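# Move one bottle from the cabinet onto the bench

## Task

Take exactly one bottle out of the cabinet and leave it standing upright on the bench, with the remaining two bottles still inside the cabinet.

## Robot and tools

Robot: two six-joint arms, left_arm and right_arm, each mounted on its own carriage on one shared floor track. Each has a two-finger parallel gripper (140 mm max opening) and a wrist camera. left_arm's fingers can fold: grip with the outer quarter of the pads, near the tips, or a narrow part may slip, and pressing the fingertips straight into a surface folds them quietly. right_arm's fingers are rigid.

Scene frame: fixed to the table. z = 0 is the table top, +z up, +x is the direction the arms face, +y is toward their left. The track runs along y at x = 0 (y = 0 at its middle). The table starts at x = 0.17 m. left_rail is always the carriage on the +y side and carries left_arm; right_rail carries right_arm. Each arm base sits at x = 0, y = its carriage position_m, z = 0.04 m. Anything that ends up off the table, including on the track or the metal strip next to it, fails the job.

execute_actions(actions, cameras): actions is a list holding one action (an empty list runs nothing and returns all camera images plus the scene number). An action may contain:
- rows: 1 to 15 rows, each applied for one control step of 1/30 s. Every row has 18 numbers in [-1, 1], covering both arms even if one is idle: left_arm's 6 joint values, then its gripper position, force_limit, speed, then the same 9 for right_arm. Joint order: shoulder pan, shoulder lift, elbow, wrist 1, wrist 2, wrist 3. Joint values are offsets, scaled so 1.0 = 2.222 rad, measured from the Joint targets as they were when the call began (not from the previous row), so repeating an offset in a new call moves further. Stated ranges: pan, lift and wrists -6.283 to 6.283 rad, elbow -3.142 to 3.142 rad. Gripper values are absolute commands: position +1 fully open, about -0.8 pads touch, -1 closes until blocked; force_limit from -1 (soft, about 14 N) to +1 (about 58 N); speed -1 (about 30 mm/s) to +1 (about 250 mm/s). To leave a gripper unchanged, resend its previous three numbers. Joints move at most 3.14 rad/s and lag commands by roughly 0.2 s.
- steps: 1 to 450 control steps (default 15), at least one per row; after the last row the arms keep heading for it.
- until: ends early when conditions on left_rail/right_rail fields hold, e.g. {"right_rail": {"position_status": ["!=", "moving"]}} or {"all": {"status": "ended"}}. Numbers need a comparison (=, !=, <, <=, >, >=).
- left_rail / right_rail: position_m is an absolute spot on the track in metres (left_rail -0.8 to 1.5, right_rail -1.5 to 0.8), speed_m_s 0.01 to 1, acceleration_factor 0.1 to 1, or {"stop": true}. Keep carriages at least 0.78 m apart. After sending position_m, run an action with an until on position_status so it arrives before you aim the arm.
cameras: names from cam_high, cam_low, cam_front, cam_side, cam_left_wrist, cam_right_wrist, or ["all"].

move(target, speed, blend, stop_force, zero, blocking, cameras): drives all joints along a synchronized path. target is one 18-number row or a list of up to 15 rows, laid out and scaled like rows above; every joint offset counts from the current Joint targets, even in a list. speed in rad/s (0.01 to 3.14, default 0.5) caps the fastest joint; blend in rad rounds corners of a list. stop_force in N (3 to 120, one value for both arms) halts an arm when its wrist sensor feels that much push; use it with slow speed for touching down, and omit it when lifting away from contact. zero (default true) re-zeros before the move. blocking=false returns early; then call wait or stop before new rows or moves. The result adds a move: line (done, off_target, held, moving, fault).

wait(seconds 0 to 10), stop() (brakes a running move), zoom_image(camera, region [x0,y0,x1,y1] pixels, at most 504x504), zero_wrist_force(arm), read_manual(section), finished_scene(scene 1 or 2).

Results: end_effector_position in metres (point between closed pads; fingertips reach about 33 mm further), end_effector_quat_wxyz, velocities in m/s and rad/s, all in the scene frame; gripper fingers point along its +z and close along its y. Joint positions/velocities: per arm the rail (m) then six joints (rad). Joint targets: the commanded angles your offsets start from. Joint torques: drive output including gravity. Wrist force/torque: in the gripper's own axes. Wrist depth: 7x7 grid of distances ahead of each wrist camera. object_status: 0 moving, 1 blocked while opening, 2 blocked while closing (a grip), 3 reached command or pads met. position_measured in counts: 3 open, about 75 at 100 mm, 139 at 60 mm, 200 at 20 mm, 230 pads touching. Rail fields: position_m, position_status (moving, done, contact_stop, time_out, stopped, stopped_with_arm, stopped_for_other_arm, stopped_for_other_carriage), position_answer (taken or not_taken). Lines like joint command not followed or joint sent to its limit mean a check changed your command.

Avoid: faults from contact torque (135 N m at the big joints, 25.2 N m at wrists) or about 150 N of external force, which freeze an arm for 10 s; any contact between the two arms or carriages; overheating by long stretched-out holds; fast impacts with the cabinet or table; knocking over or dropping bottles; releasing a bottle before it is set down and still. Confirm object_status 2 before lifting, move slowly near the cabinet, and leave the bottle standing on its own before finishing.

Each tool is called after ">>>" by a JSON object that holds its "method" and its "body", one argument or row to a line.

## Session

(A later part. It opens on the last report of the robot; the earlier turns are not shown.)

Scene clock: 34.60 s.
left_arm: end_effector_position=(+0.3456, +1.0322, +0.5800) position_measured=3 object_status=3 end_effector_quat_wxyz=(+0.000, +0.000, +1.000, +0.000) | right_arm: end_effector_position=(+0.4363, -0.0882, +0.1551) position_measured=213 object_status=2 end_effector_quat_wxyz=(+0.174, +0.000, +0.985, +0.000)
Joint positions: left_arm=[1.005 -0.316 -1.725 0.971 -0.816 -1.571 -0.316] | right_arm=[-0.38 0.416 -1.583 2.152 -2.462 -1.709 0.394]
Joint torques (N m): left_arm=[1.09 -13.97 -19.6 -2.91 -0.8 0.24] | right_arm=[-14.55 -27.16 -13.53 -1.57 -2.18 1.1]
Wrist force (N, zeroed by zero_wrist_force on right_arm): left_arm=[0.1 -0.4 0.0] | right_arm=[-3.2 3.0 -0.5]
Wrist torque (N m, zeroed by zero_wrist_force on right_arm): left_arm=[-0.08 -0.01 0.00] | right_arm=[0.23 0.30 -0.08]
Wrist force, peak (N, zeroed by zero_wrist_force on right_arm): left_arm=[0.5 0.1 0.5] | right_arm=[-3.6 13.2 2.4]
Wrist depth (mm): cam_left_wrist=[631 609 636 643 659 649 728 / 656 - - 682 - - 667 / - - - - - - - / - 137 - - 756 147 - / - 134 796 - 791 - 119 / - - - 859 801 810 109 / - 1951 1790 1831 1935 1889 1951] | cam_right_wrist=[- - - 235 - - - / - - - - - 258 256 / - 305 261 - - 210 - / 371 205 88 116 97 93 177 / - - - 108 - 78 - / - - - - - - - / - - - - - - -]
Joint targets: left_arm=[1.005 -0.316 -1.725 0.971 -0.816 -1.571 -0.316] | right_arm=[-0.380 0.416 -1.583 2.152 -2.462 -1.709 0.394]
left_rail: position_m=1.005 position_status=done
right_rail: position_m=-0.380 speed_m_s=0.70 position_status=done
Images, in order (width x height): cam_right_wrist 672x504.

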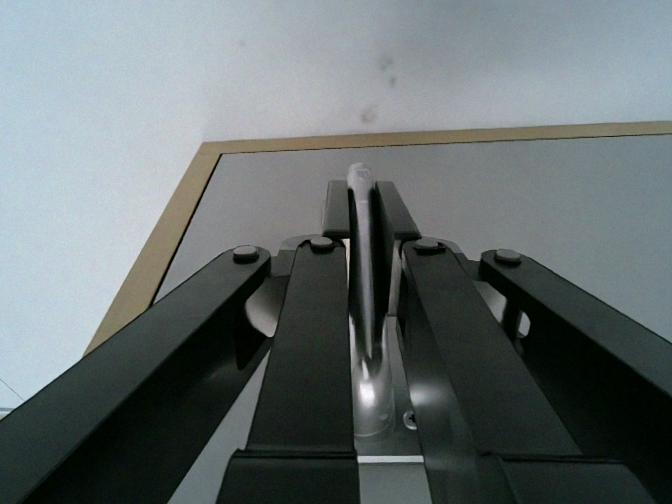

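>>> {"method": "execute_actions", "body": {
  "actions": [
    {"rows": [[0,0,0,0,0,0,1,1,1,0,0,0,0,0,0,-0.98,0.1,-1]], "steps": 20}
  ],
  "cameras": []
}}

>>> {"method": "move", "body": {
  "target": [0,0,0,0,0,0,1,1,1,0.0235,-0.0122,0.0088,0.0130,-0.0192,0.0607,-0.98,0.1,-1],
  "speed": 0.1,
  "stop_force": 45,
  "cameras": ["cam_right_wrist", "cam_side"]
}}

Scene clock: 36.77 s.
left_arm: end_effector_position=(+0.3456, +1.0322, +0.5800) position_measured=3 object_status=3 end_effector_quat_wxyz=(+0.000, +0.000, +1.000, +0.000) | right_arm: end_effector_position=(+0.4363, -0.0883, +0.1551) position_measured=214 object_status=2 end_effector_quat_wxyz=(+0.174, +0.000, +0.985, +0.000)
Joint positions: left_arm=[1.005 -0.316 -1.725 0.971 -0.816 -1.571 -0.316] | right_arm=[-0.38 0.416 -1.583 2.152 -2.462 -1.709 0.394]
Joint torques (N m): left_arm=[0.75 -13.84 -18.82 -2.82 -0.81 0.18] | right_arm=[-14.55 -22.34 -13.81 -1.53 -2.47 1.06]
Wrist force (N, zeroed by zero_wrist_force on right_arm): left_arm=[0.0 -0.2 0.4] | right_arm=[-1.7 4.1 -1.7]
Wrist torque (N m, zeroed by zero_wrist_force on right_arm): left_arm=[-0.03 0.00 0.00] | right_arm=[0.29 0.19 -0.11]
Wrist force, peak (N, zeroed by zero_wrist_force on right_arm): left_arm=[0.4 0.2 0.6] | right_arm=[-2.1 4.4 -1.8]
Wrist depth (mm): cam_left_wrist=[620 636 - 618 649 - - / - - - 676 686 698 - / 723 706 - - - - - / 721 136 780 - - - - / - 125 783 - - - 119 / - - 835 - - 984 114 / - 1845 2289 - 1889 1845 1935] | cam_right_wrist=[- 238 - - - - - / - 265 - - - - 263 / - - 253 - 230 219 220 / - 207 88 106 106 93 - / - - - 71 - 78 - / - - - - - - - / - - - - - - -]
Joint targets: left_arm=[1.005 -0.316 -1.725 0.971 -0.816 -1.571 -0.316] | right_arm=[-0.380 0.416 -1.583 2.152 -2.462 -1.709 0.394]
left_rail: position_m=1.005 position_status=done
right_rail: position_m=-0.380 speed_m_s=0.70 position_status=done
No camera images: "cameras" was empty.

Scene clock: 39.10 s.
left_arm: end_effector_position=(+0.3456, +1.0322, +0.5800) position_measured=3 object_status=3 end_effector_quat_wxyz=(+0.000, +0.000, +1.000, +0.000) | right_arm: end_effector_position=(+0.4120, -0.0849, +0.1552) position_measured=214 object_status=2 end_effector_quat_wxyz=(+0.173, +0.043, +0.984, -0.007)
Joint positions: left_arm=[1.005 -0.316 -1.725 0.971 -0.816 -1.571 -0.316] | right_arm=[-0.38 0.469 -1.61 2.172 -2.433 -1.752 0.529]
Joint torques (N m): left_arm=[0.9 -14.01 -19.15 -2.92 -0.93 0.16] | right_arm=[18.01 -31.6 -17.56 -2.71 -0.32 1.01]
Wrist force (N, zeroed by zero_wrist_force on right_arm): left_arm=[0.1 -0.1 0.4] | right_arm=[-2.1 -4.5 5.4]
Wrist torque (N m, zeroed by zero_wrist_force on right_arm): left_arm=[-0.02 -0.02 -0.01] | right_arm=[0.35 0.29 0.05]
Wrist force, peak (N, zeroed by zero_wrist_force on right_arm): left_arm=[0.5 -0.4 0.4] | right_arm=[-4.5 -10.9 -1.5]
Wrist depth (mm): cam_left_wrist=[623 630 645 - - - - / 674 650 - - - - - / - 676 700 715 - - 700 / - 136 735 749 - - - / - 125 796 - - - 119 / - - 869 - - - 114 / 1750 1803 1845 1845 - 1874 1920] | cam_right_wrist=[- - - 233 - - - / 269 - 265 - - - - / - - 238 238 - 212 226 / - - 91 106 97 187 - / - - - 71 - 77 - / - - - - - - - / - - - - - - -]
Joint targets: left_arm=[1.005 -0.316 -1.725 0.971 -0.816 -1.571 -0.316] | right_arm=[-0.380 0.469 -1.610 2.172 -2.433 -1.752 0.529]
left_rail: position_m=1.005 position_status=done
right_rail: position_m=-0.380 speed_m_s=0.70 position_status=done
move: done
Images, in order (width x height): cam_side 504x504, cam_right_wrist 672x504.

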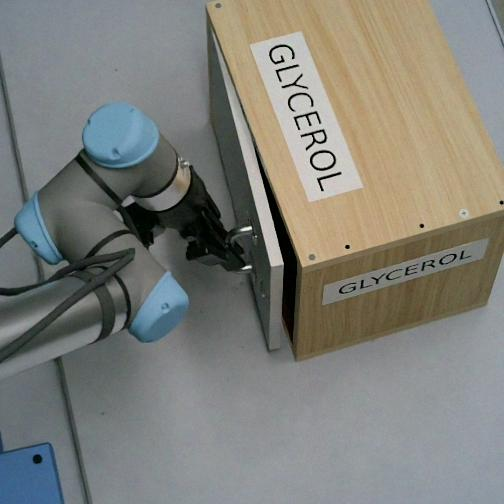

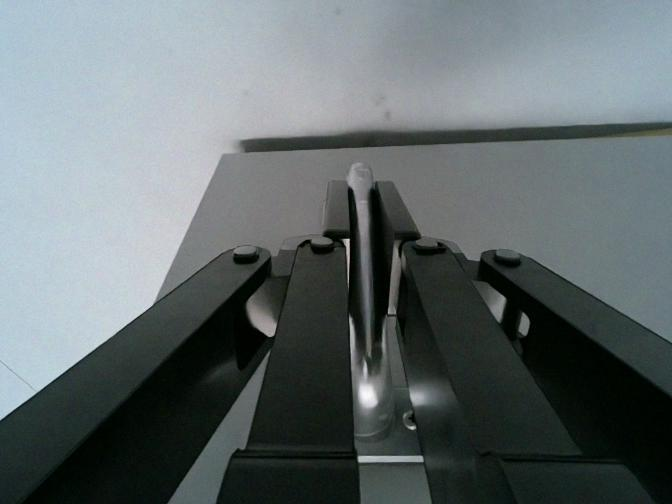

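>>> {"method": "move", "body": {
  "target": [
    [0,0,0,0,0,0,1,1,1,0.0351,-0.0123,0.0064,0.0244,-0.0251,0.0884,-0.98,0.1,-1],
    [0,0,0,0,0,0,1,1,1,0.0806,-0.0161,0.0016,0.0617,-0.0495,0.1978,-0.98,0.1,-1]
  ],
  "speed": 0.2,
  "blend": [0.05,0],
  "stop_force": 45
}}

Scene clock: 42.97 s.
left_arm: end_effector_position=(+0.3456, +1.0322, +0.5800) position_measured=3 object_status=3 end_effector_quat_wxyz=(+0.000, +0.000, +1.000, +0.000) | right_arm: end_effector_position=(+0.3420, -0.0661, +0.1550) position_measured=214 object_status=2 end_effector_quat_wxyz=(+0.171, +0.171, +0.970, -0.030)
Joint positions: left_arm=[1.005 -0.316 -1.725 0.971 -0.816 -1.571 -0.316] | right_arm=[-0.38 0.648 -1.646 2.176 -2.296 -1.862 0.968]
Joint torques (N m): left_arm=[1.42 -12.78 -19.89 -2.92 -0.88 0.01] | right_arm=[14.29 -28.98 -32.86 0.17 -3.67 1.09]
Wrist force (N, zeroed by zero_wrist_force on right_arm): left_arm=[0.1 0.0 0.2] | right_arm=[-2.9 9.4 5.5]
Wrist torque (N m, zeroed by zero_wrist_force on right_arm): left_arm=[0.00 -0.03 -0.01] | right_arm=[0.09 0.57 0.02]
Wrist force, peak (N, zeroed by zero_wrist_force on right_arm): left_arm=[0.6 0.0 0.6] | right_arm=[-7.6 -11.4 -7.5]
Wrist depth (mm): cam_left_wrist=[- 630 640 636 647 - - / - 661 - - - - - / - - - 735 711 - - / - 136 - - - - - / - 796 - 838 844 770 119 / - 821 - - 807 - 109 / 2000 1817 1831 1845 1904 1790 1967] | cam_right_wrist=[- - - - - - - / - - - 283 265 267 - / 308 - 230 - - - - / - - 96 105 97 89 - / - - - 72 - 77 - / - - - - - - - / - - - - - - -]
Joint targets: left_arm=[1.005 -0.316 -1.725 0.971 -0.816 -1.571 -0.316] | right_arm=[-0.380 0.648 -1.646 2.176 -2.296 -1.862 0.968]
left_rail: position_m=1.005 position_status=done
right_rail: position_m=-0.380 speed_m_s=0.70 position_status=done
move: done

>>> {"method": "move", "body": {
  "target": [
    [0,0,0,0,0,0,1,1,1,0.0586,0.0125,-0.0243,0.0561,-0.0202,0.1427,-0.98,0.1,-1],
    [0,0,0,0,0,0,1,1,1,0.1107,0.0394,-0.0642,0.1160,-0.0260,0.2813,-0.98,0.1,-1]
  ],
  "speed": 0.25,
  "blend": [0.05,0],
  "stop_force": 45,
  "cameras": ["cam_right_wrist", "cam_side", "cam_front"]
}}

Scene clock: 47.77 s.
left_arm: end_effector_position=(+0.3456, +1.0322, +0.5800) position_measured=3 object_status=3 end_effector_quat_wxyz=(+0.000, +0.000, +1.000, +0.000) | right_arm: end_effector_position=(+0.2620, -0.0111, +0.1551) position_measured=214 object_status=2 end_effector_quat_wxyz=(+0.163, +0.337, +0.925, -0.059)
Joint positions: left_arm=[1.005 -0.316 -1.725 0.971 -0.816 -1.571 -0.316] | right_arm=[-0.38 0.894 -1.558 2.033 -2.038 -1.92 1.593]
Joint torques (N m): left_arm=[1.4 -13.02 -18.69 -2.91 -1.02 0.13] | right_arm=[17.49 -15.5 -36.41 0.42 -3.1 0.99]
Wrist force (N, zeroed by zero_wrist_force on right_arm): left_arm=[0.2 0.1 0.2] | right_arm=[-0.7 9.1 12.3]
Wrist torque (N m, zeroed by zero_wrist_force on right_arm): left_arm=[0.02 -0.04 0.00] | right_arm=[0.00 0.72 0.16]
Wrist force, peak (N, zeroed by zero_wrist_force on right_arm): left_arm=[0.8 0.1 0.4] | right_arm=[-1.0 8.8 13.0]
Wrist depth (mm): cam_left_wrist=[- 659 642 - 647 - 674 / - - - - 692 - 739 / - - - 706 - - - / - 135 783 768 - - - / - 125 773 850 821 821 119 / - - 866 - 838 866 104 / - 1817 1860 1874 1889 - -] | cam_right_wrist=[252 250 - - - - 225 / 283 - - - - - - / 318 - - - 238 234 218 / - - 88 107 97 90 - / - - - 76 - 77 - / - - - - - - - / - - - - - - -]
Joint targets: left_arm=[1.005 -0.316 -1.725 0.971 -0.816 -1.571 -0.316] | right_arm=[-0.380 0.894 -1.558 2.033 -2.038 -1.920 1.593]
left_rail: position_m=1.005 position_status=done
right_rail: position_m=-0.380 speed_m_s=0.70 position_status=done
move: done
Images, in order (width x height): cam_front 504x504, cam_side 504x504, cam_right_wrist 672x504.

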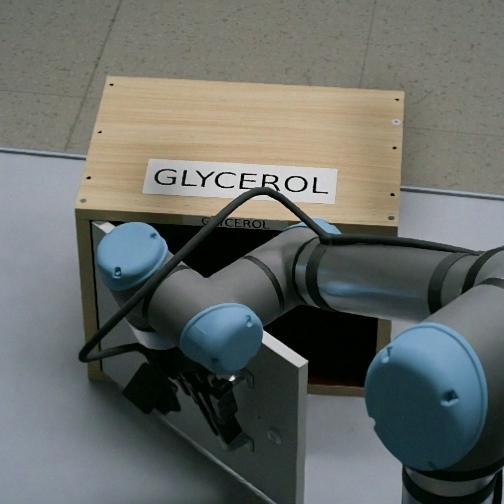

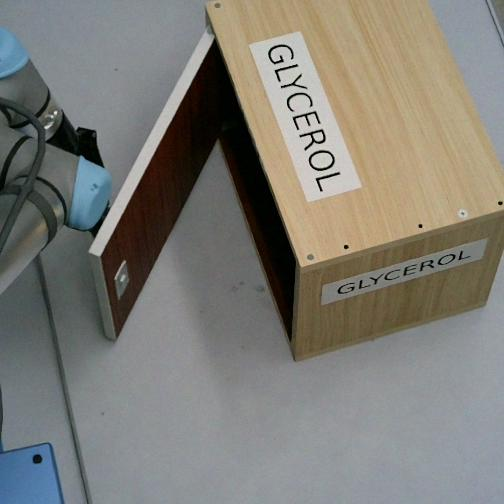

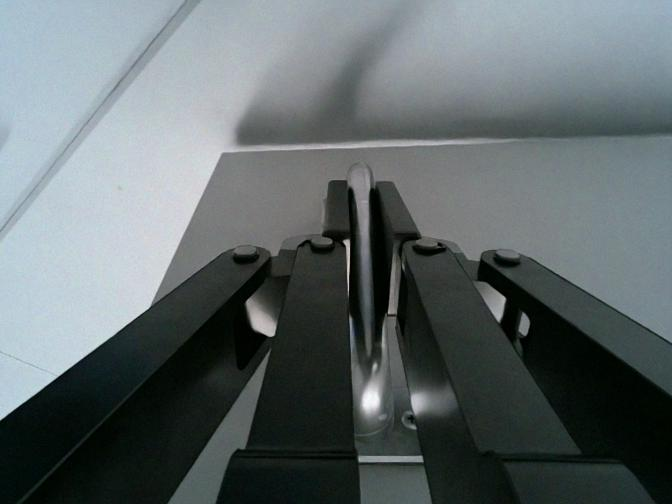

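>>> {"method": "move", "body": {
  "target": [
    [0,0,0,0,0,0,1,1,1,0.0422,0.0385,-0.0534,0.0580,0.0069,0.1282,-0.98,0.1,-1],
    [0,0,0,0,0,0,1,1,1,0.0732,0.0849,-0.1178,0.1117,0.0226,0.2423,-0.98,0.1,-1],
    [0,0,0,0,0,0,1,1,1,0.0890,0.1230,-0.1722,0.1490,0.0384,0.3183,-0.98,0.1,-1]
  ],
  "speed": 0.3,
  "blend": [0.05,0.05,0],
  "stop_force": 45
}}

Scene clock: 51.90 s.
left_arm: end_effector_position=(+0.3456, +1.0322, +0.5800) position_measured=3 object_status=3 end_effector_quat_wxyz=(+0.000, +0.000, +1.000, +0.000) | right_arm: end_effector_position=(+0.1912, +0.1010, +0.1549) position_measured=214 object_status=2 end_effector_quat_wxyz=(+0.144, +0.547, +0.819, -0.096)
Joint positions: left_arm=[1.005 -0.316 -1.725 0.971 -0.816 -1.571 -0.316] | right_arm=[-0.38 1.091 -1.285 1.65 -1.707 -1.835 2.3]
Joint torques (N m): left_arm=[0.96 -13.63 -18.3 -2.76 -1.19 0.3] | right_arm=[20.88 -25.95 -35.34 1.35 3.74 1.01]
Wrist force (N, zeroed by zero_wrist_force on right_arm): left_arm=[0.5 -0.2 0.3] | right_arm=[-1.5 10.9 8.4]
Wrist torque (N m, zeroed by zero_wrist_force on right_arm): left_arm=[-0.04 -0.08 0.00] | right_arm=[-0.19 0.38 0.18]
Wrist force, peak (N, zeroed by zero_wrist_force on right_arm): left_arm=[0.9 0.0 0.2] | right_arm=[4.9 7.3 23.8]
Wrist depth (mm): cam_left_wrist=[- - 635 630 - - - / - - - - 671 - - / - - - - - - 730 / - 135 732 - - - - / - 127 - - - 815 119 / - - 786 841 - - 109 / 1750 1776 1831 1904 1860 1874 -] | cam_right_wrist=[238 237 249 249 - 235 - / - 271 281 - 263 - 262 / - 306 - - - - - / - 352 88 105 97 - - / - - - 72 - 77 - / - - - - - - - / - - - - - - -]
Joint targets: left_arm=[1.005 -0.316 -1.725 0.971 -0.816 -1.571 -0.316] | right_arm=[-0.380 1.091 -1.285 1.650 -1.707 -1.835 2.300]
left_rail: position_m=1.005 position_status=done
right_rail: position_m=-0.380 speed_m_s=0.70 position_status=done
move: done

>>> {"method": "move", "body": {
  "target": [
    [0,0,0,0,0,0,1,1,1,0.0111,0.0399,-0.0593,0.0367,0.0169,0.0702,-0.98,0.1,-1],
    [0,0,0,0,0,0,1,1,1,0.0176,0.0814,-0.1236,0.0728,0.0347,0.1345,-0.98,0.1,-1],
    [0,0,0,0,0,0,1,1,1,0.0194,0.1246,-0.1928,0.1083,0.0535,0.1930,-0.98,0.1,-1]
  ],
  "speed": 0.3,
  "blend": [0.05,0.05,0],
  "stop_force": 45,
  "cameras": ["all"]
}}

Scene clock: 54.73 s.
left_arm: end_effector_position=(+0.3456, +1.0322, +0.5800) position_measured=3 object_status=3 end_effector_quat_wxyz=(+0.000, +0.000, +1.000, +0.000) | right_arm: end_effector_position=(+0.1769, +0.2087, +0.1551) position_measured=214 object_status=2 end_effector_quat_wxyz=(+0.123, +0.697, +0.696, -0.123)
Joint positions: left_arm=[1.005 -0.316 -1.725 0.971 -0.816 -1.571 -0.316] | right_arm=[-0.38 1.135 -1.008 1.222 -1.466 -1.716 2.729]
Joint torques (N m): left_arm=[1.29 -13.8 -18.86 -2.77 -1.1 0.11] | right_arm=[23.87 -38.1 -37.79 0.43 5.05 0.97]
Wrist force (N, zeroed by zero_wrist_force on right_arm): left_arm=[0.0 0.1 0.2] | right_arm=[-2.4 12.3 7.3]
Wrist torque (N m, zeroed by zero_wrist_force on right_arm): left_arm=[0.04 0.01 0.00] | right_arm=[0.05 0.56 0.05]
Wrist force, peak (N, zeroed by zero_wrist_force on right_arm): left_arm=[0.7 -0.2 0.4] | right_arm=[3.1 9.3 19.8]
Wrist depth (mm): cam_left_wrist=[620 - - 625 623 650 663 / 661 643 - - - - 719 / - - - 744 - 723 773 / - 730 - - - 147 - / - 128 783 - - - 119 / - 796 - - 838 882 104 / 1889 1831 1817 1860 - - -] | cam_right_wrist=[235 237 249 247 - - - / - - 281 280 - - 264 / - - - - - - - / 1534 - 88 106 106 - - / - - - 71 - 77 156 / - - - - - - - / - - - - - - -]
Joint targets: left_arm=[1.005 -0.316 -1.725 0.971 -0.816 -1.571 -0.316] | right_arm=[-0.380 1.135 -1.008 1.222 -1.466 -1.716 2.729]
left_rail: position_m=1.005 position_status=done
right_rail: position_m=-0.380 speed_m_s=0.70 position_status=done
move: done

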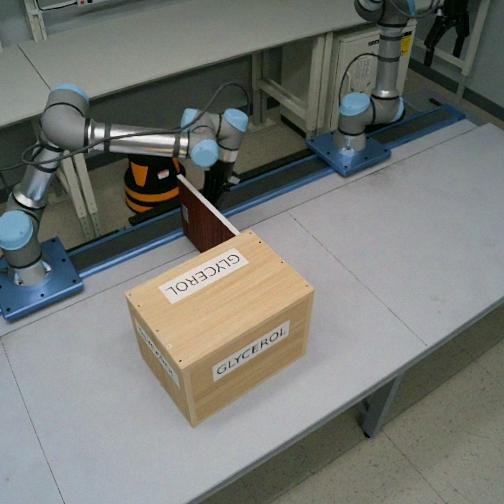

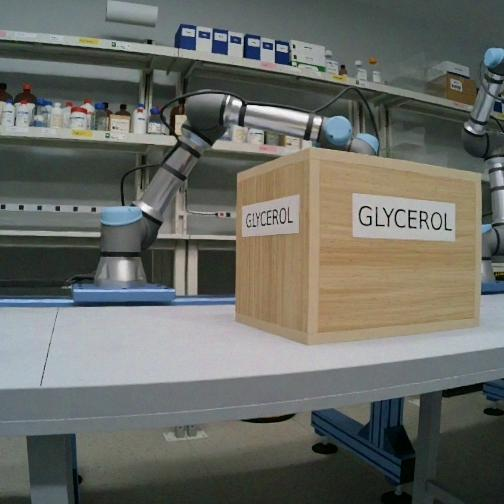

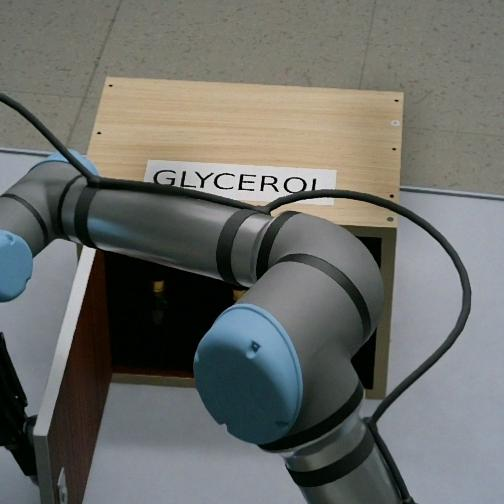

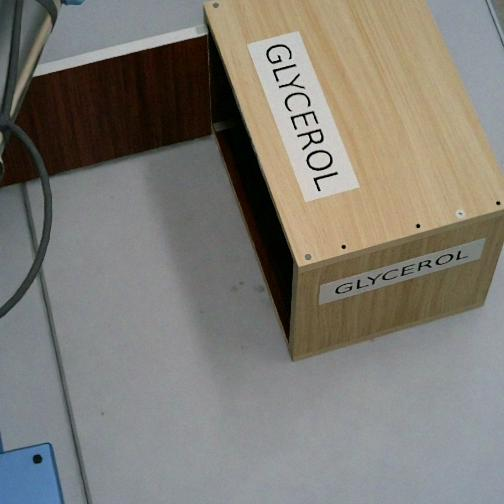

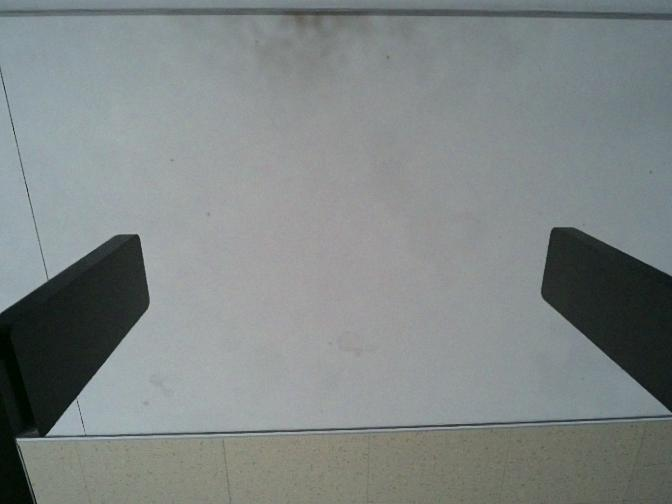

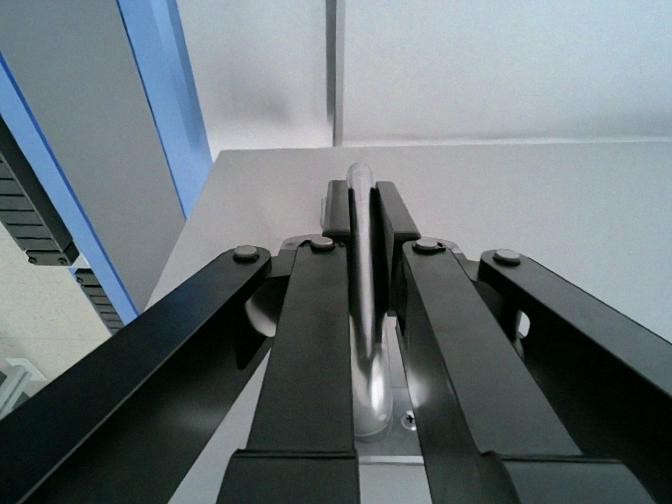

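>>> {"method": "execute_actions", "body": {
  "actions": [
    {"rows": [[0,0,0,0,0,0,1,1,1,0,0,0,0,0,0,-0.08,0,-0.5]], "steps": 30}
  ],
  "cameras": []
}}

>>> {"method": "execute_actions", "body": {
  "actions": [
    {"right_rail": {"position_m": -0.30, "speed_m_s": 0.3}, "steps": 120, "until": {"right_rail": {"position_status": ["!=", "moving"]}}}
  ],
  "cameras": ["cam_right_wrist", "cam_side"]
}}

Scene clock: 57.63 s.
left_arm: end_effector_position=(+0.3456, +1.0322, +0.5800) position_measured=3 object_status=3 end_effector_quat_wxyz=(+0.000, +0.000, +1.000, +0.000) | right_arm: end_effector_position=(+0.1769, +0.2087, +0.1551) position_measured=139 object_status=3 end_effector_quat_wxyz=(+0.123, +0.697, +0.696, -0.123)
Joint positions: left_arm=[1.005 -0.316 -1.725 0.971 -0.816 -1.571 -0.316] | right_arm=[-0.38 1.135 -1.008 1.222 -1.466 -1.716 2.729]
Joint torques (N m): left_arm=[1.09 -14 -19.11 -3.04 -1.09 0.16] | right_arm=[-13.86 -39.27 -25.98 -3.84 -2 1.01]
Wrist force (N, zeroed by zero_wrist_force on right_arm): left_arm=[0.2 0.0 0.3] | right_arm=[0.0 -0.2 0.1]
Wrist torque (N m, zeroed by zero_wrist_force on right_arm): left_arm=[0.00 -0.03 0.00] | right_arm=[-0.03 0.02 0.00]
Wrist force, peak (N, zeroed by zero_wrist_force on right_arm): left_arm=[0.6 0.4 0.6] | right_arm=[-2.4 12.3 7.9]
Wrist depth (mm): cam_left_wrist=[- - - 650 - - 661 / - - - - - - - / 661 665 706 723 - - - / - 726 737 756 - - - / - 136 765 821 838 - 119 / - - - 847 - - - / 1750 1737 1845 1845 1845 1904 -] | cam_right_wrist=[- 234 249 237 - - 225 / - 258 281 282 - 262 - / 298 - 237 234 217 217 - / - - 104 188 126 97 - / - - 76 114 - - 75 / - - - - 138 - 71 / - - - - - - -]
Joint targets: left_arm=[1.005 -0.316 -1.725 0.971 -0.816 -1.571 -0.316] | right_arm=[-0.380 1.135 -1.008 1.222 -1.466 -1.716 2.729]
left_rail: position_m=1.005 position_status=done
right_rail: position_m=-0.380 speed_m_s=0.70 position_status=done
No camera images: "cameras" was empty.

Scene clock: 58.50 s.
left_arm: end_effector_position=(+0.3456, +1.0322, +0.5800) position_measured=3 object_status=3 end_effector_quat_wxyz=(+0.000, +0.000, +1.000, +0.000) | right_arm: end_effector_position=(+0.1769, +0.2887, +0.1551) position_measured=139 object_status=3 end_effector_quat_wxyz=(+0.123, +0.697, +0.696, -0.123)
Joint positions: left_arm=[1.005 -0.316 -1.725 0.971 -0.816 -1.571 -0.316] | right_arm=[-0.3 1.135 -1.008 1.222 -1.466 -1.716 2.729]
Joint torques (N m): left_arm=[1.35 -13.26 -19.34 -2.9 -1.27 0.32] | right_arm=[-8.54 -40.69 -17.39 -2.2 -0.61 1.01]
Wrist force (N, zeroed by zero_wrist_force on right_arm): left_arm=[0.1 0.2 0.2] | right_arm=[-0.2 -0.2 0.1]
Wrist torque (N m, zeroed by zero_wrist_force on right_arm): left_arm=[0.06 -0.01 0.00] | right_arm=[-0.02 0.06 0.00]
Wrist force, peak (N, zeroed by zero_wrist_force on right_arm): left_arm=[0.7 -0.2 0.4] | right_arm=[-2.7 0.0 0.5]
Wrist depth (mm): cam_left_wrist=[- - - - - 643 674 / 661 - 694 - - 704 - / - - - 702 - - - / - 137 - - - - 135 / - 770 - - - - 119 / - 801 - - 838 - 109 / 1776 1712 1889 1860 1904 1904 1984] | cam_right_wrist=[235 230 249 252 - - - / - - 280 281 264 - 260 / - - 309 328 - - - / - - 104 303 142 103 - / - - 76 - 244 - 75 / - - - 178 217 - 71 / - - - - - - -]
Joint targets: left_arm=[1.005 -0.316 -1.725 0.971 -0.816 -1.571 -0.316] | right_arm=[-0.300 1.135 -1.008 1.222 -1.466 -1.716 2.729]
Tool commands: left_gripper/position=+1.0 left_gripper/force_limit=+1.0 left_gripper/speed=+1.0 right_gripper/position=-0.08 right_gripper/force_limit=+0.0 right_gripper/speed=-0.5
left_rail: position_m=1.005 position_status=done
right_rail: position_m=-0.300 speed_m_s=0.30 position_status=done
Images, in order (width x height): cam_side 504x504, cam_right_wrist 672x504.

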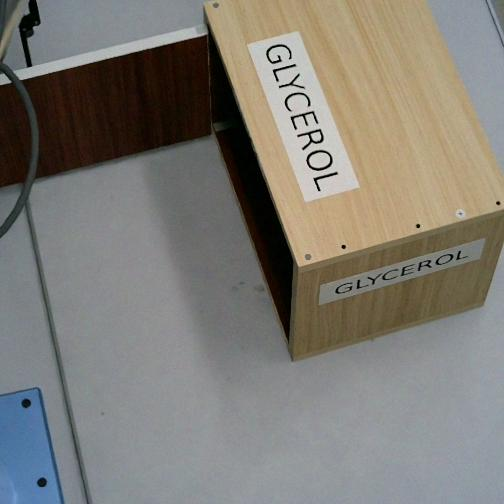

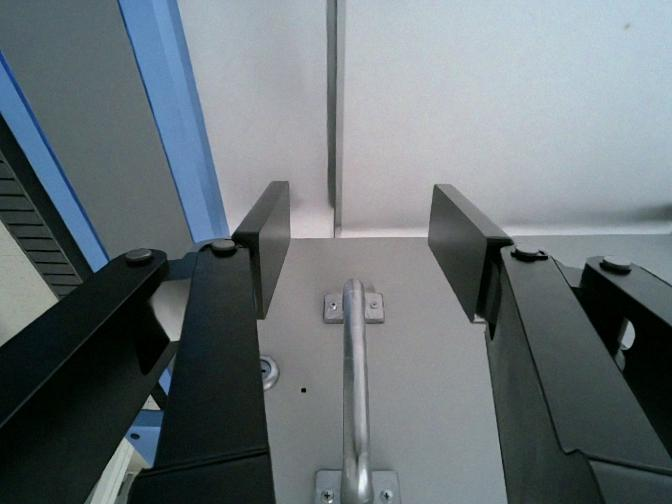

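>>> {"method": "move", "body": {
  "target": [
    [0,0,0,0,0,0,1,1,1,-0.0086,-0.0290,-0.1919,0.2197,-0.0025,-0.0082,1,0,-0.3],
    [0,0,0,0,0,0,1,1,1,-0.1058,-0.2664,0.1251,0.1197,0.0072,0.0005,1,0,-0.3],
    [0,0,0,0,0,0,1,1,1,-0.1193,-0.3159,0.1467,0.4577,0.9883,-0.6508,1,0,-0.3]
  ],
  "speed": [0.5,0.7,1.4],
  "blend": [0.05,0.1,0],
  "cameras": ["cam_high", "cam_front"]
}}

Scene clock: 63.20 s.
left_arm: end_effector_position=(+0.3456, +1.0322, +0.5800) position_measured=3 object_status=3 end_effector_quat_wxyz=(+0.000, +0.000, +1.000, +0.000) | right_arm: end_effector_position=(+0.0119, +0.3484, +0.6875) position_measured=3 object_status=3 end_effector_quat_wxyz=(+0.781, -0.481, -0.369, -0.149)
Joint positions: left_arm=[1.005 -0.316 -1.725 0.971 -0.816 -1.571 -0.316] | right_arm=[-0.3 0.869 -1.71 1.548 -0.449 0.48 1.283]
Joint torques (N m): left_arm=[0.88 -13.43 -18.93 -2.81 -1.03 0.34] | right_arm=[-13.22 -26.55 -16.58 -0.88 2.55 -1.58]
Wrist force (N, zeroed by zero_wrist_force on right_arm): left_arm=[0.0 0.4 0.3] | right_arm=[-1.2 1.1 0.9]
Wrist torque (N m, zeroed by zero_wrist_force on right_arm): left_arm=[0.08 0.00 0.00] | right_arm=[0.49 0.26 0.04]
Wrist force, peak (N, zeroed by zero_wrist_force on right_arm): left_arm=[0.5 0.1 0.5] | right_arm=[-1.8 2.0 1.2]
Wrist depth (mm): cam_left_wrist=[- - - 643 - - - / - 676 - 663 - - 682 / - - - 704 708 723 - / - 137 - 711 756 - - / - 136 - - - - 119 / - 788 - - - 812 114 / - 2070 1860 1845 1860 1935 1920] | cam_right_wrist=[- - 2458 - - 563 - / 1773 1984 2184 3433 - 636 672 / - - - - 3666 - 693 / - 115 - - - 133 113 / - - - - - - - / - 1512 1579 1512 1848 1423 - / - - 1352 - 1984 - -]
Joint targets: left_arm=[1.005 -0.316 -1.725 0.971 -0.816 -1.571 -0.316] | right_arm=[-0.300 0.869 -1.710 1.548 -0.449 0.480 1.283]
left_rail: position_m=1.005 position_status=done
right_rail: position_m=-0.300 speed_m_s=0.30 position_status=done
move: done
Images, in order (width x height): cam_high 504x504, cam_front 504x504.

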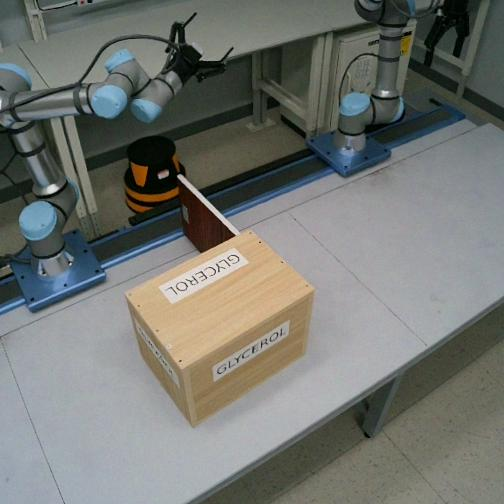

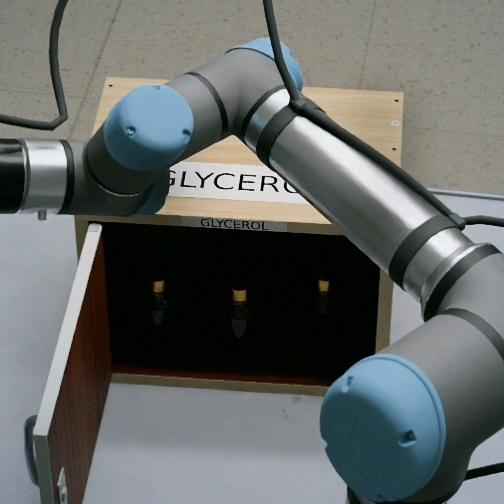

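>>> {"method": "move", "body": {
  "target": [
    [0,0,0,0,0,0,1,1,1,-0.0119,-0.0441,0.0194,0.2997,0.8701,-0.5774,1,0,-0.3],
    [0,0,0,0,0,0,1,1,1,-0.0119,0.0080,0.3120,-0.0450,0.8701,-0.5774,1,0,-0.3],
    [0,0,0,0,0,0,1,1,1,-0.0119,0.1682,0.3915,-0.2847,0.8701,-0.5774,1,0,-0.3]
  ],
  "speed": [1.4,0.8,0.5],
  "blend": [0.1,0.05,0],
  "cameras": ["all"]
}}

Scene clock: 68.07 s.
left_arm: end_effector_position=(+0.3456, +1.0322, +0.5800) position_measured=3 object_status=3 end_effector_quat_wxyz=(+0.000, +0.000, +1.000, +0.000) | right_arm: end_effector_position=(+0.3999, +0.0002, +0.1701) position_measured=3 object_status=3 end_effector_quat_wxyz=(+0.000, +0.707, +0.000, +0.707)
Joint positions: left_arm=[1.005 -0.316 -1.725 0.971 -0.816 -1.571 -0.316] | right_arm=[-0.3 0.843 -1.336 2.418 -1.082 2.414 0]
Joint torques (N m): left_arm=[1.32 -12.73 -18.31 -2.72 -1.22 0.3] | right_arm=[-12.87 -10.92 -2.52 -3.85 1.18 -1.56]
Wrist force (N, zeroed by zero_wrist_force on right_arm): left_arm=[0.1 -0.2 0.1] | right_arm=[-1.1 0.0 0.3]
Wrist torque (N m, zeroed by zero_wrist_force on right_arm): left_arm=[-0.04 -0.02 0.01] | right_arm=[0.09 0.21 0.23]
Wrist force, peak (N, zeroed by zero_wrist_force on right_arm): left_arm=[0.9 0.0 0.1] | right_arm=[-2.5 0.5 -0.3]
Wrist depth (mm): cam_left_wrist=[643 - - - - 656 612 / - - - - - 676 711 / 702 663 753 - - 721 726 / - 135 - 768 780 - - / - 136 801 807 807 - 119 / - 807 - 850 824 - 109 / 1725 1688 1874 - 1725 1904 1967] | cam_right_wrist=[269 348 405 409 414 340 249 / 253 378 430 437 440 362 251 / 254 349 461 466 468 364 250 / - 123 477 476 472 300 116 / - 300 353 287 358 342 - / - 272 273 275 277 278 268 / - 241 259 258 - - -]
Joint targets: left_arm=[1.005 -0.316 -1.725 0.971 -0.816 -1.571 -0.316] | right_arm=[-0.300 0.843 -1.336 2.418 -1.082 2.414 0.000]
left_rail: position_m=1.005 position_status=done
right_rail: position_m=-0.300 speed_m_s=0.30 position_status=done
move: done

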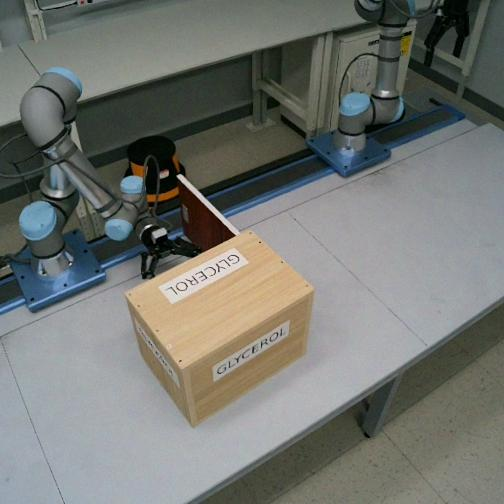

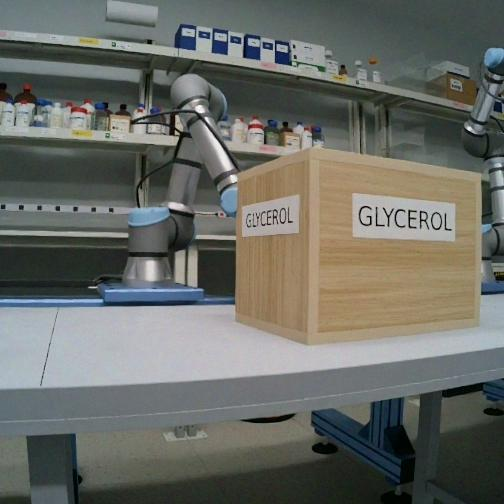

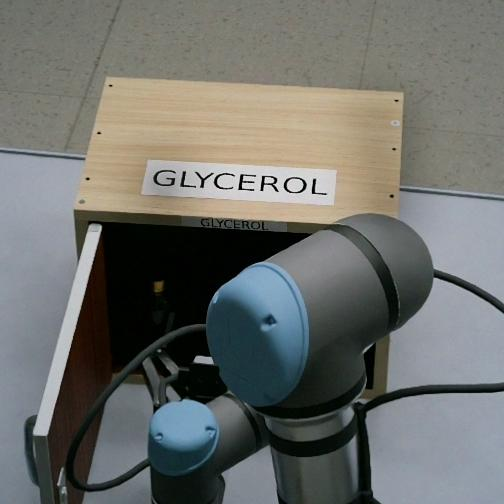

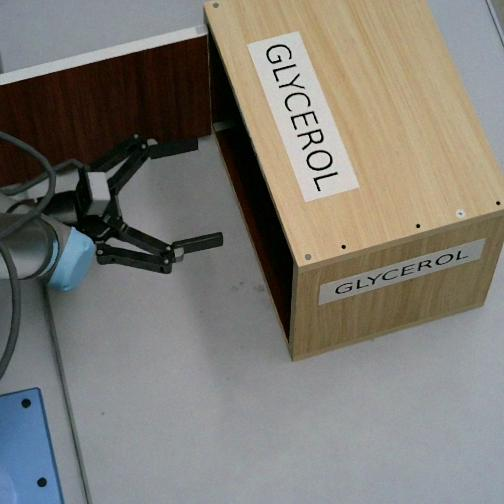

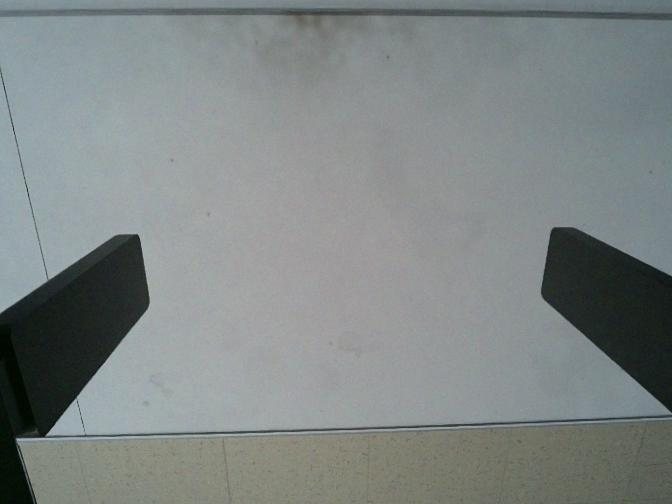

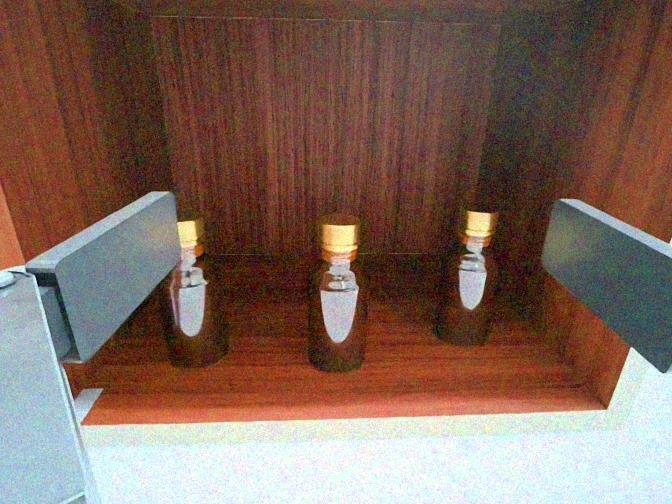

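>>> {"method": "zoom_image", "body": {
  "camera": "cam_right_wrist",
  "region": [130, 180, 540, 460]
}}

Scaled by 1.229 from the camera's 672x504 image, which has a finer 960x720 frame.

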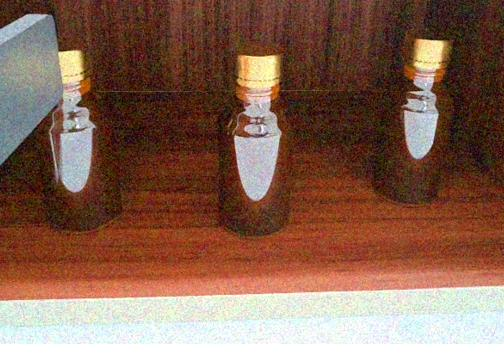

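>>> {"method": "move", "body": {
  "target": [0,0,0,0,0,0,1,1,1,-0.0541,0.0699,-0.0860,0.2194,-0.0775,0.1319,0.18,0,-0.3],
  "speed": 0.4,
  "cameras": ["cam_right_wrist", "cam_side"]
}}

Scene clock: 71.70 s.
left_arm: end_effector_position=(+0.3456, +1.0322, +0.5800) position_measured=3 object_status=3 end_effector_quat_wxyz=(+0.000, +0.000, +1.000, +0.000) | right_arm: end_effector_position=(+0.4401, +0.0082, +0.0602) position_measured=107 object_status=3 end_effector_quat_wxyz=(+0.000, +0.819, +0.000, +0.574)
Joint positions: left_arm=[1.005 -0.316 -1.725 0.971 -0.816 -1.571 -0.316] | right_arm=[-0.3 0.723 -1.181 2.227 -0.595 2.241 0.293]
Joint torques (N m): left_arm=[0.73 -13.43 -18.54 -2.7 -1.07 0.31] | right_arm=[-13.06 -16.16 -22.93 1.33 -1.29 0.87]
Wrist force (N, zeroed by zero_wrist_force on right_arm): left_arm=[0.1 0.1 -0.1] | right_arm=[-1.5 0.1 0.9]
Wrist torque (N m, zeroed by zero_wrist_force on right_arm): left_arm=[0.02 -0.02 0.00] | right_arm=[0.07 0.37 0.07]
Wrist force, peak (N, zeroed by zero_wrist_force on right_arm): left_arm=[0.6 0.2 0.3] | right_arm=[-1.7 -0.1 1.3]
Wrist depth (mm): cam_left_wrist=[- - - - 642 638 - / 656 - - - - 726 735 / 647 - - - 700 - - / - 136 - - - - - / - 786 801 - - - 119 / - 850 744 - - - 109 / - 1817 1889 1845 - - -] | cam_right_wrist=[234 175 356 166 363 199 232 / 245 182 317 - 321 214 245 / 233 208 241 230 244 233 236 / 201 201 125 196 189 119 205 / - - 110 - - - 87 / - - - - - - - / - - - - - - -]
Joint targets: left_arm=[1.005 -0.316 -1.725 0.971 -0.816 -1.571 -0.316] | right_arm=[-0.300 0.723 -1.181 2.227 -0.594 2.241 0.293]
left_rail: position_m=1.005 position_status=done
right_rail: position_m=-0.300 speed_m_s=0.30 position_status=done
move: done
Images, in order (width x height): cam_side 504x504, cam_right_wrist 672x504.

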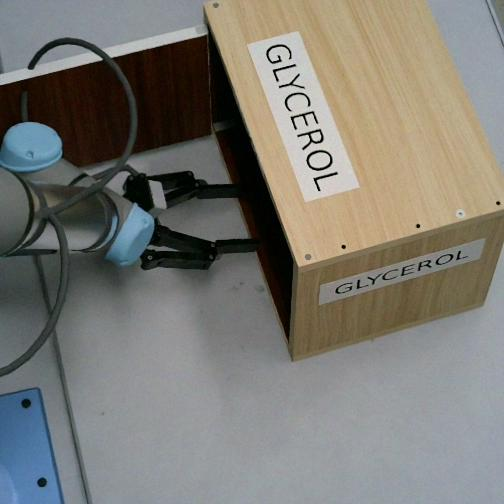

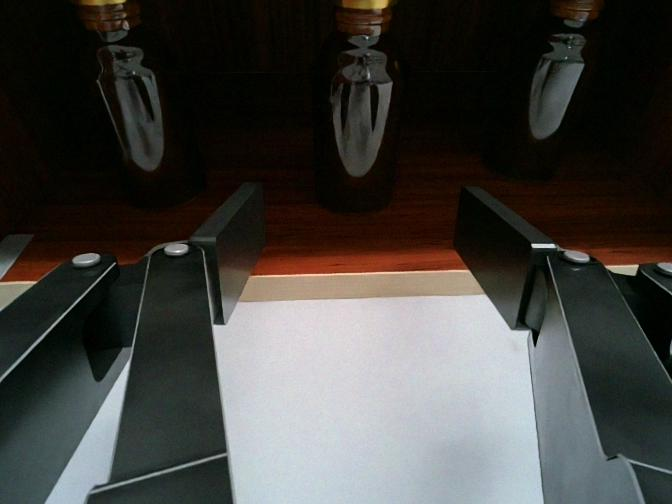

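>>> {"method": "move", "body": {
  "target": [
    [0,0,0,0,0,0,1,1,1,-0.0468,0.0164,-0.0328,0.0021,-0.0422,-0.0243,0.18,0,-0.3],
    [0,0,0,0,0,0,1,1,1,-0.0831,0.0373,-0.0732,0.0129,-0.0753,-0.0412,0.18,0,-0.3]
  ],
  "speed": 0.12,
  "blend": [0.03,0],
  "cameras": ["cam_right_wrist", "cam_side"]
}}

Scene clock: 74.17 s.
left_arm: end_effector_position=(+0.3456, +1.0322, +0.5800) position_measured=3 object_status=3 end_effector_quat_wxyz=(+0.000, +0.000, +1.000, +0.000) | right_arm: end_effector_position=(+0.5482, +0.0079, +0.0602) position_measured=107 object_status=3 end_effector_quat_wxyz=(+0.000, +0.819, +0.000, +0.574)
Joint positions: left_arm=[1.005 -0.316 -1.725 0.971 -0.816 -1.571 -0.316] | right_arm=[-0.3 0.538 -1.098 2.064 -0.566 2.074 0.202]
Joint torques (N m): left_arm=[0.7 -13.47 -17.97 -2.85 -1.2 0.12] | right_arm=[-11.79 -22.03 -23.84 0.84 -1.55 -1.68]
Wrist force (N, zeroed by zero_wrist_force on right_arm): left_arm=[0.4 -0.2 0.1] | right_arm=[-1.4 0.6 0.9]
Wrist torque (N m, zeroed by zero_wrist_force on right_arm): left_arm=[-0.03 -0.10 0.00] | right_arm=[0.20 0.32 0.23]
Wrist force, peak (N, zeroed by zero_wrist_force on right_arm): left_arm=[0.7 -0.1 0.2] | right_arm=[-1.4 0.7 1.4]
Wrist depth (mm): cam_left_wrist=[592 633 - 638 - - - / 676 665 - - - - - / 676 694 735 721 - - 721 / - 146 - 746 749 - 760 / - 127 - 796 804 824 119 / - - 850 844 - 862 114 / 1790 1845 1920 1860 1874 1951 1935] | cam_right_wrist=[249 257 261 - 262 268 244 / 257 283 286 - 295 297 245 / 244 239 240 89 254 244 132 / - 200 110 94 99 119 135 / - - 157 - 158 118 87 / - - 139 136 140 - - / - - 122 122 122 - -]
Joint targets: left_arm=[1.005 -0.316 -1.725 0.971 -0.816 -1.571 -0.316] | right_arm=[-0.300 0.538 -1.098 2.064 -0.566 2.074 0.202]
left_rail: position_m=1.005 position_status=done
right_rail: position_m=-0.300 speed_m_s=0.30 position_status=done
move: done
Images, in order (width x height): cam_side 504x504, cam_right_wrist 672x504.

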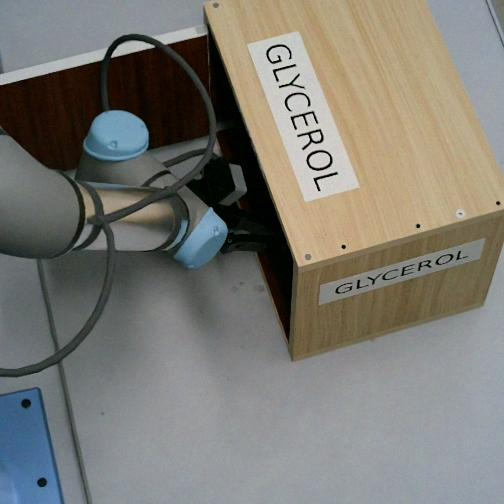

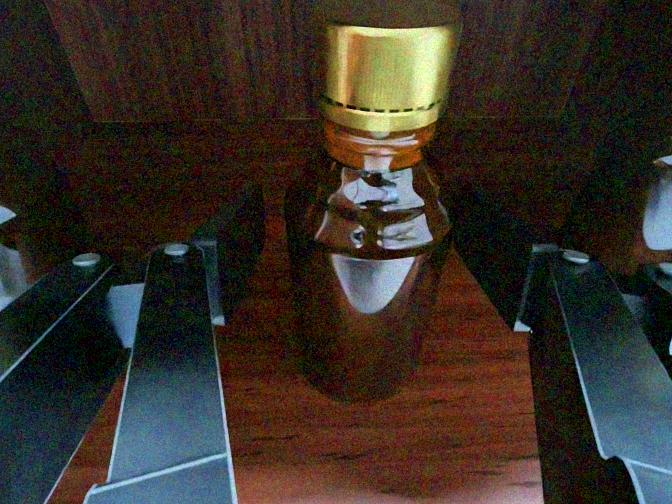

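>>> {"method": "execute_actions", "body": {
  "actions": [
    {"rows": [[0,0,0,0,0,0,1,1,1,0,0,0,0,0,0,-1,-0.1,-1]], "steps": 65}
  ],
  "cameras": ["cam_right_wrist"]
}}

Scene clock: 76.77 s.
left_arm: end_effector_position=(+0.3456, +1.0322, +0.5800) position_measured=3 object_status=3 end_effector_quat_wxyz=(+0.000, +0.000, +1.000, +0.000) | right_arm: end_effector_position=(+0.5484, +0.0079, +0.0602) position_measured=162 object_status=2 end_effector_quat_wxyz=(+0.000, +0.819, +0.000, +0.574)
Joint positions: left_arm=[1.005 -0.316 -1.725 0.971 -0.816 -1.571 -0.316] | right_arm=[-0.3 0.538 -1.098 2.064 -0.566 2.074 0.202]
Joint torques (N m): left_arm=[0.88 -13.47 -18.56 -2.82 -1.28 0.3] | right_arm=[-13.28 -21.55 -16.16 0.83 2.61 -1.62]
Wrist force (N, zeroed by zero_wrist_force on right_arm): left_arm=[0.2 0.1 0.3] | right_arm=[0.9 -0.9 -1.9]
Wrist torque (N m, zeroed by zero_wrist_force on right_arm): left_arm=[0.03 -0.03 -0.01] | right_arm=[0.24 0.19 0.33]
Wrist force, peak (N, zeroed by zero_wrist_force on right_arm): left_arm=[0.7 -0.4 0.1] | right_arm=[1.6 -1.2 -2.1]
Wrist depth (mm): cam_left_wrist=[- 630 650 640 652 649 659 / - 665 667 - 688 - - / - - - - 763 721 - / 719 137 835 - 698 - - / - 135 780 - - 815 119 / - - 804 832 838 862 109 / 1676 1803 1845 1874 1874 1874 1920] | cam_right_wrist=[250 258 260 - 256 268 244 / 257 283 285 - 295 296 245 / 243 239 239 - 231 244 133 / - 201 95 - - 168 140 / - 71 - 106 - 72 75 / - - - 136 140 - 68 / - - - 122 122 - -]
Joint targets: left_arm=[1.005 -0.316 -1.725 0.971 -0.816 -1.571 -0.316] | right_arm=[-0.300 0.538 -1.098 2.064 -0.566 2.074 0.202]
left_rail: position_m=1.005 position_status=done
right_rail: position_m=-0.300 speed_m_s=0.30 position_status=done
Images, in order (width x height): cam_right_wrist 672x504.

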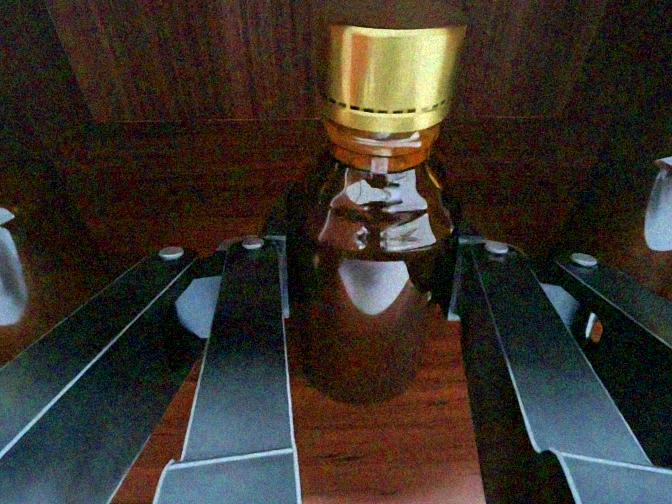

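>>> {"method": "move", "body": {
  "target": [
    [0,0,0,0,0,0,1,1,1,0,-0.0194,-0.0038,0.0236,0,0,-1,-0.1,-1],
    [0,0,0,0,0,0,1,1,1,0.0364,-0.0420,0.0364,0.0147,0.0330,0.0166,-1,-0.1,-1],
    [0,0,0,0,0,0,1,1,1,0.0831,-0.0599,0.0690,0.0142,0.0755,0.0410,-1,-0.1,-1],
    [0,0,0,0,0,0,1,1,1,0.1587,-0.0704,0.0937,0.0328,0.1423,0.0891,-1,-0.1,-1],
    [0,0,0,0,0,0,1,1,1,0.1587,-0.0398,0.0984,-0.0025,0.1423,0.0891,-1,-0.1,-1]
  ],
  "speed": [0.1,0.2,0.2,0.2,0.1],
  "blend": [0.015,0.03,0.03,0.02,0],
  "cameras": ["cam_right_wrist", "cam_front", "cam_side"]
}}

Scene clock: 81.03 s.
left_arm: end_effector_position=(+0.3456, +1.0322, +0.5800) position_measured=3 object_status=3 end_effector_quat_wxyz=(+0.000, +0.000, +1.000, +0.000) | right_arm: end_effector_position=(+0.3702, +0.0082, +0.0550) position_measured=162 object_status=2 end_effector_quat_wxyz=(+0.000, +0.819, +0.000, +0.574)
Joint positions: left_arm=[1.005 -0.316 -1.725 0.971 -0.816 -1.571 -0.316] | right_arm=[-0.3 0.891 -1.187 2.283 -0.571 2.39 0.4]
Joint torques (N m): left_arm=[1.03 -13.15 -17.65 -2.7 -1.34 0.11] | right_arm=[15.57 -16.85 -2.03 -2.28 3.04 0.96]
Wrist force (N, zeroed by zero_wrist_force on right_arm): left_arm=[0.3 0.0 0.4] | right_arm=[-4.1 0.6 1.2]
Wrist torque (N m, zeroed by zero_wrist_force on right_arm): left_arm=[0.01 -0.06 0.00] | right_arm=[0.18 0.38 0.10]
Wrist force, peak (N, zeroed by zero_wrist_force on right_arm): left_arm=[0.7 -0.2 0.5] | right_arm=[-5.1 0.7 1.8]
Wrist depth (mm): cam_left_wrist=[617 661 636 - - - 661 / - - 645 - - - - / - - - - - 732 - / - 138 - - - 742 - / - 756 - - - - 119 / - 905 841 - 885 - 109 / 1803 1831 1860 1817 1845 1904 1984] | cam_right_wrist=[254 230 398 - - 257 260 / 253 286 287 - 291 284 262 / 236 236 239 - 253 247 246 / - - 95 94 103 90 216 / - 71 - 110 - 72 75 / - - - - - - 68 / - - - 131 - - -]
Joint targets: left_arm=[1.005 -0.316 -1.725 0.971 -0.816 -1.571 -0.316] | right_arm=[-0.300 0.891 -1.186 2.283 -0.571 2.390 0.400]
left_rail: position_m=1.005 position_status=done
right_rail: position_m=-0.300 speed_m_s=0.30 position_status=done
move: done
Images, in order (width x height): cam_front 504x504, cam_side 504x504, cam_right_wrist 672x504.

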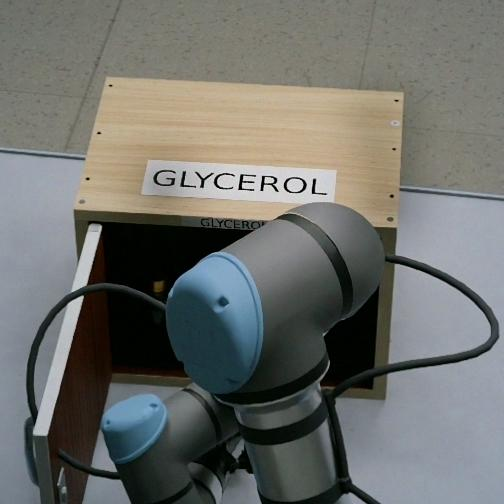

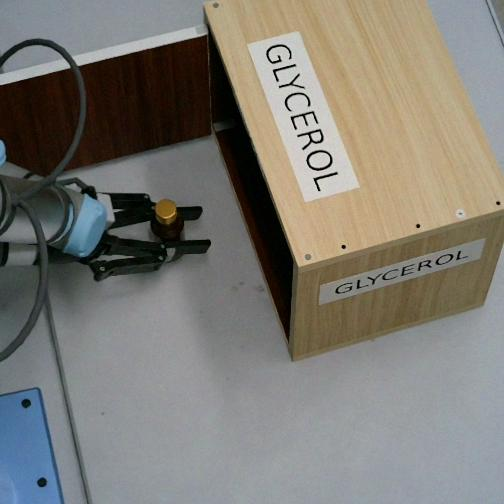

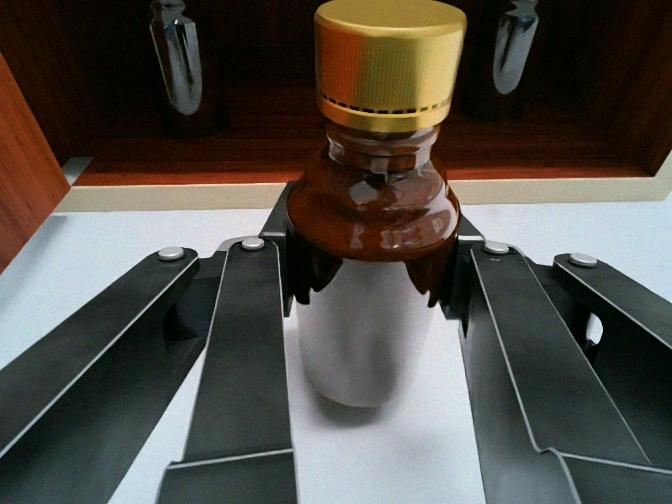

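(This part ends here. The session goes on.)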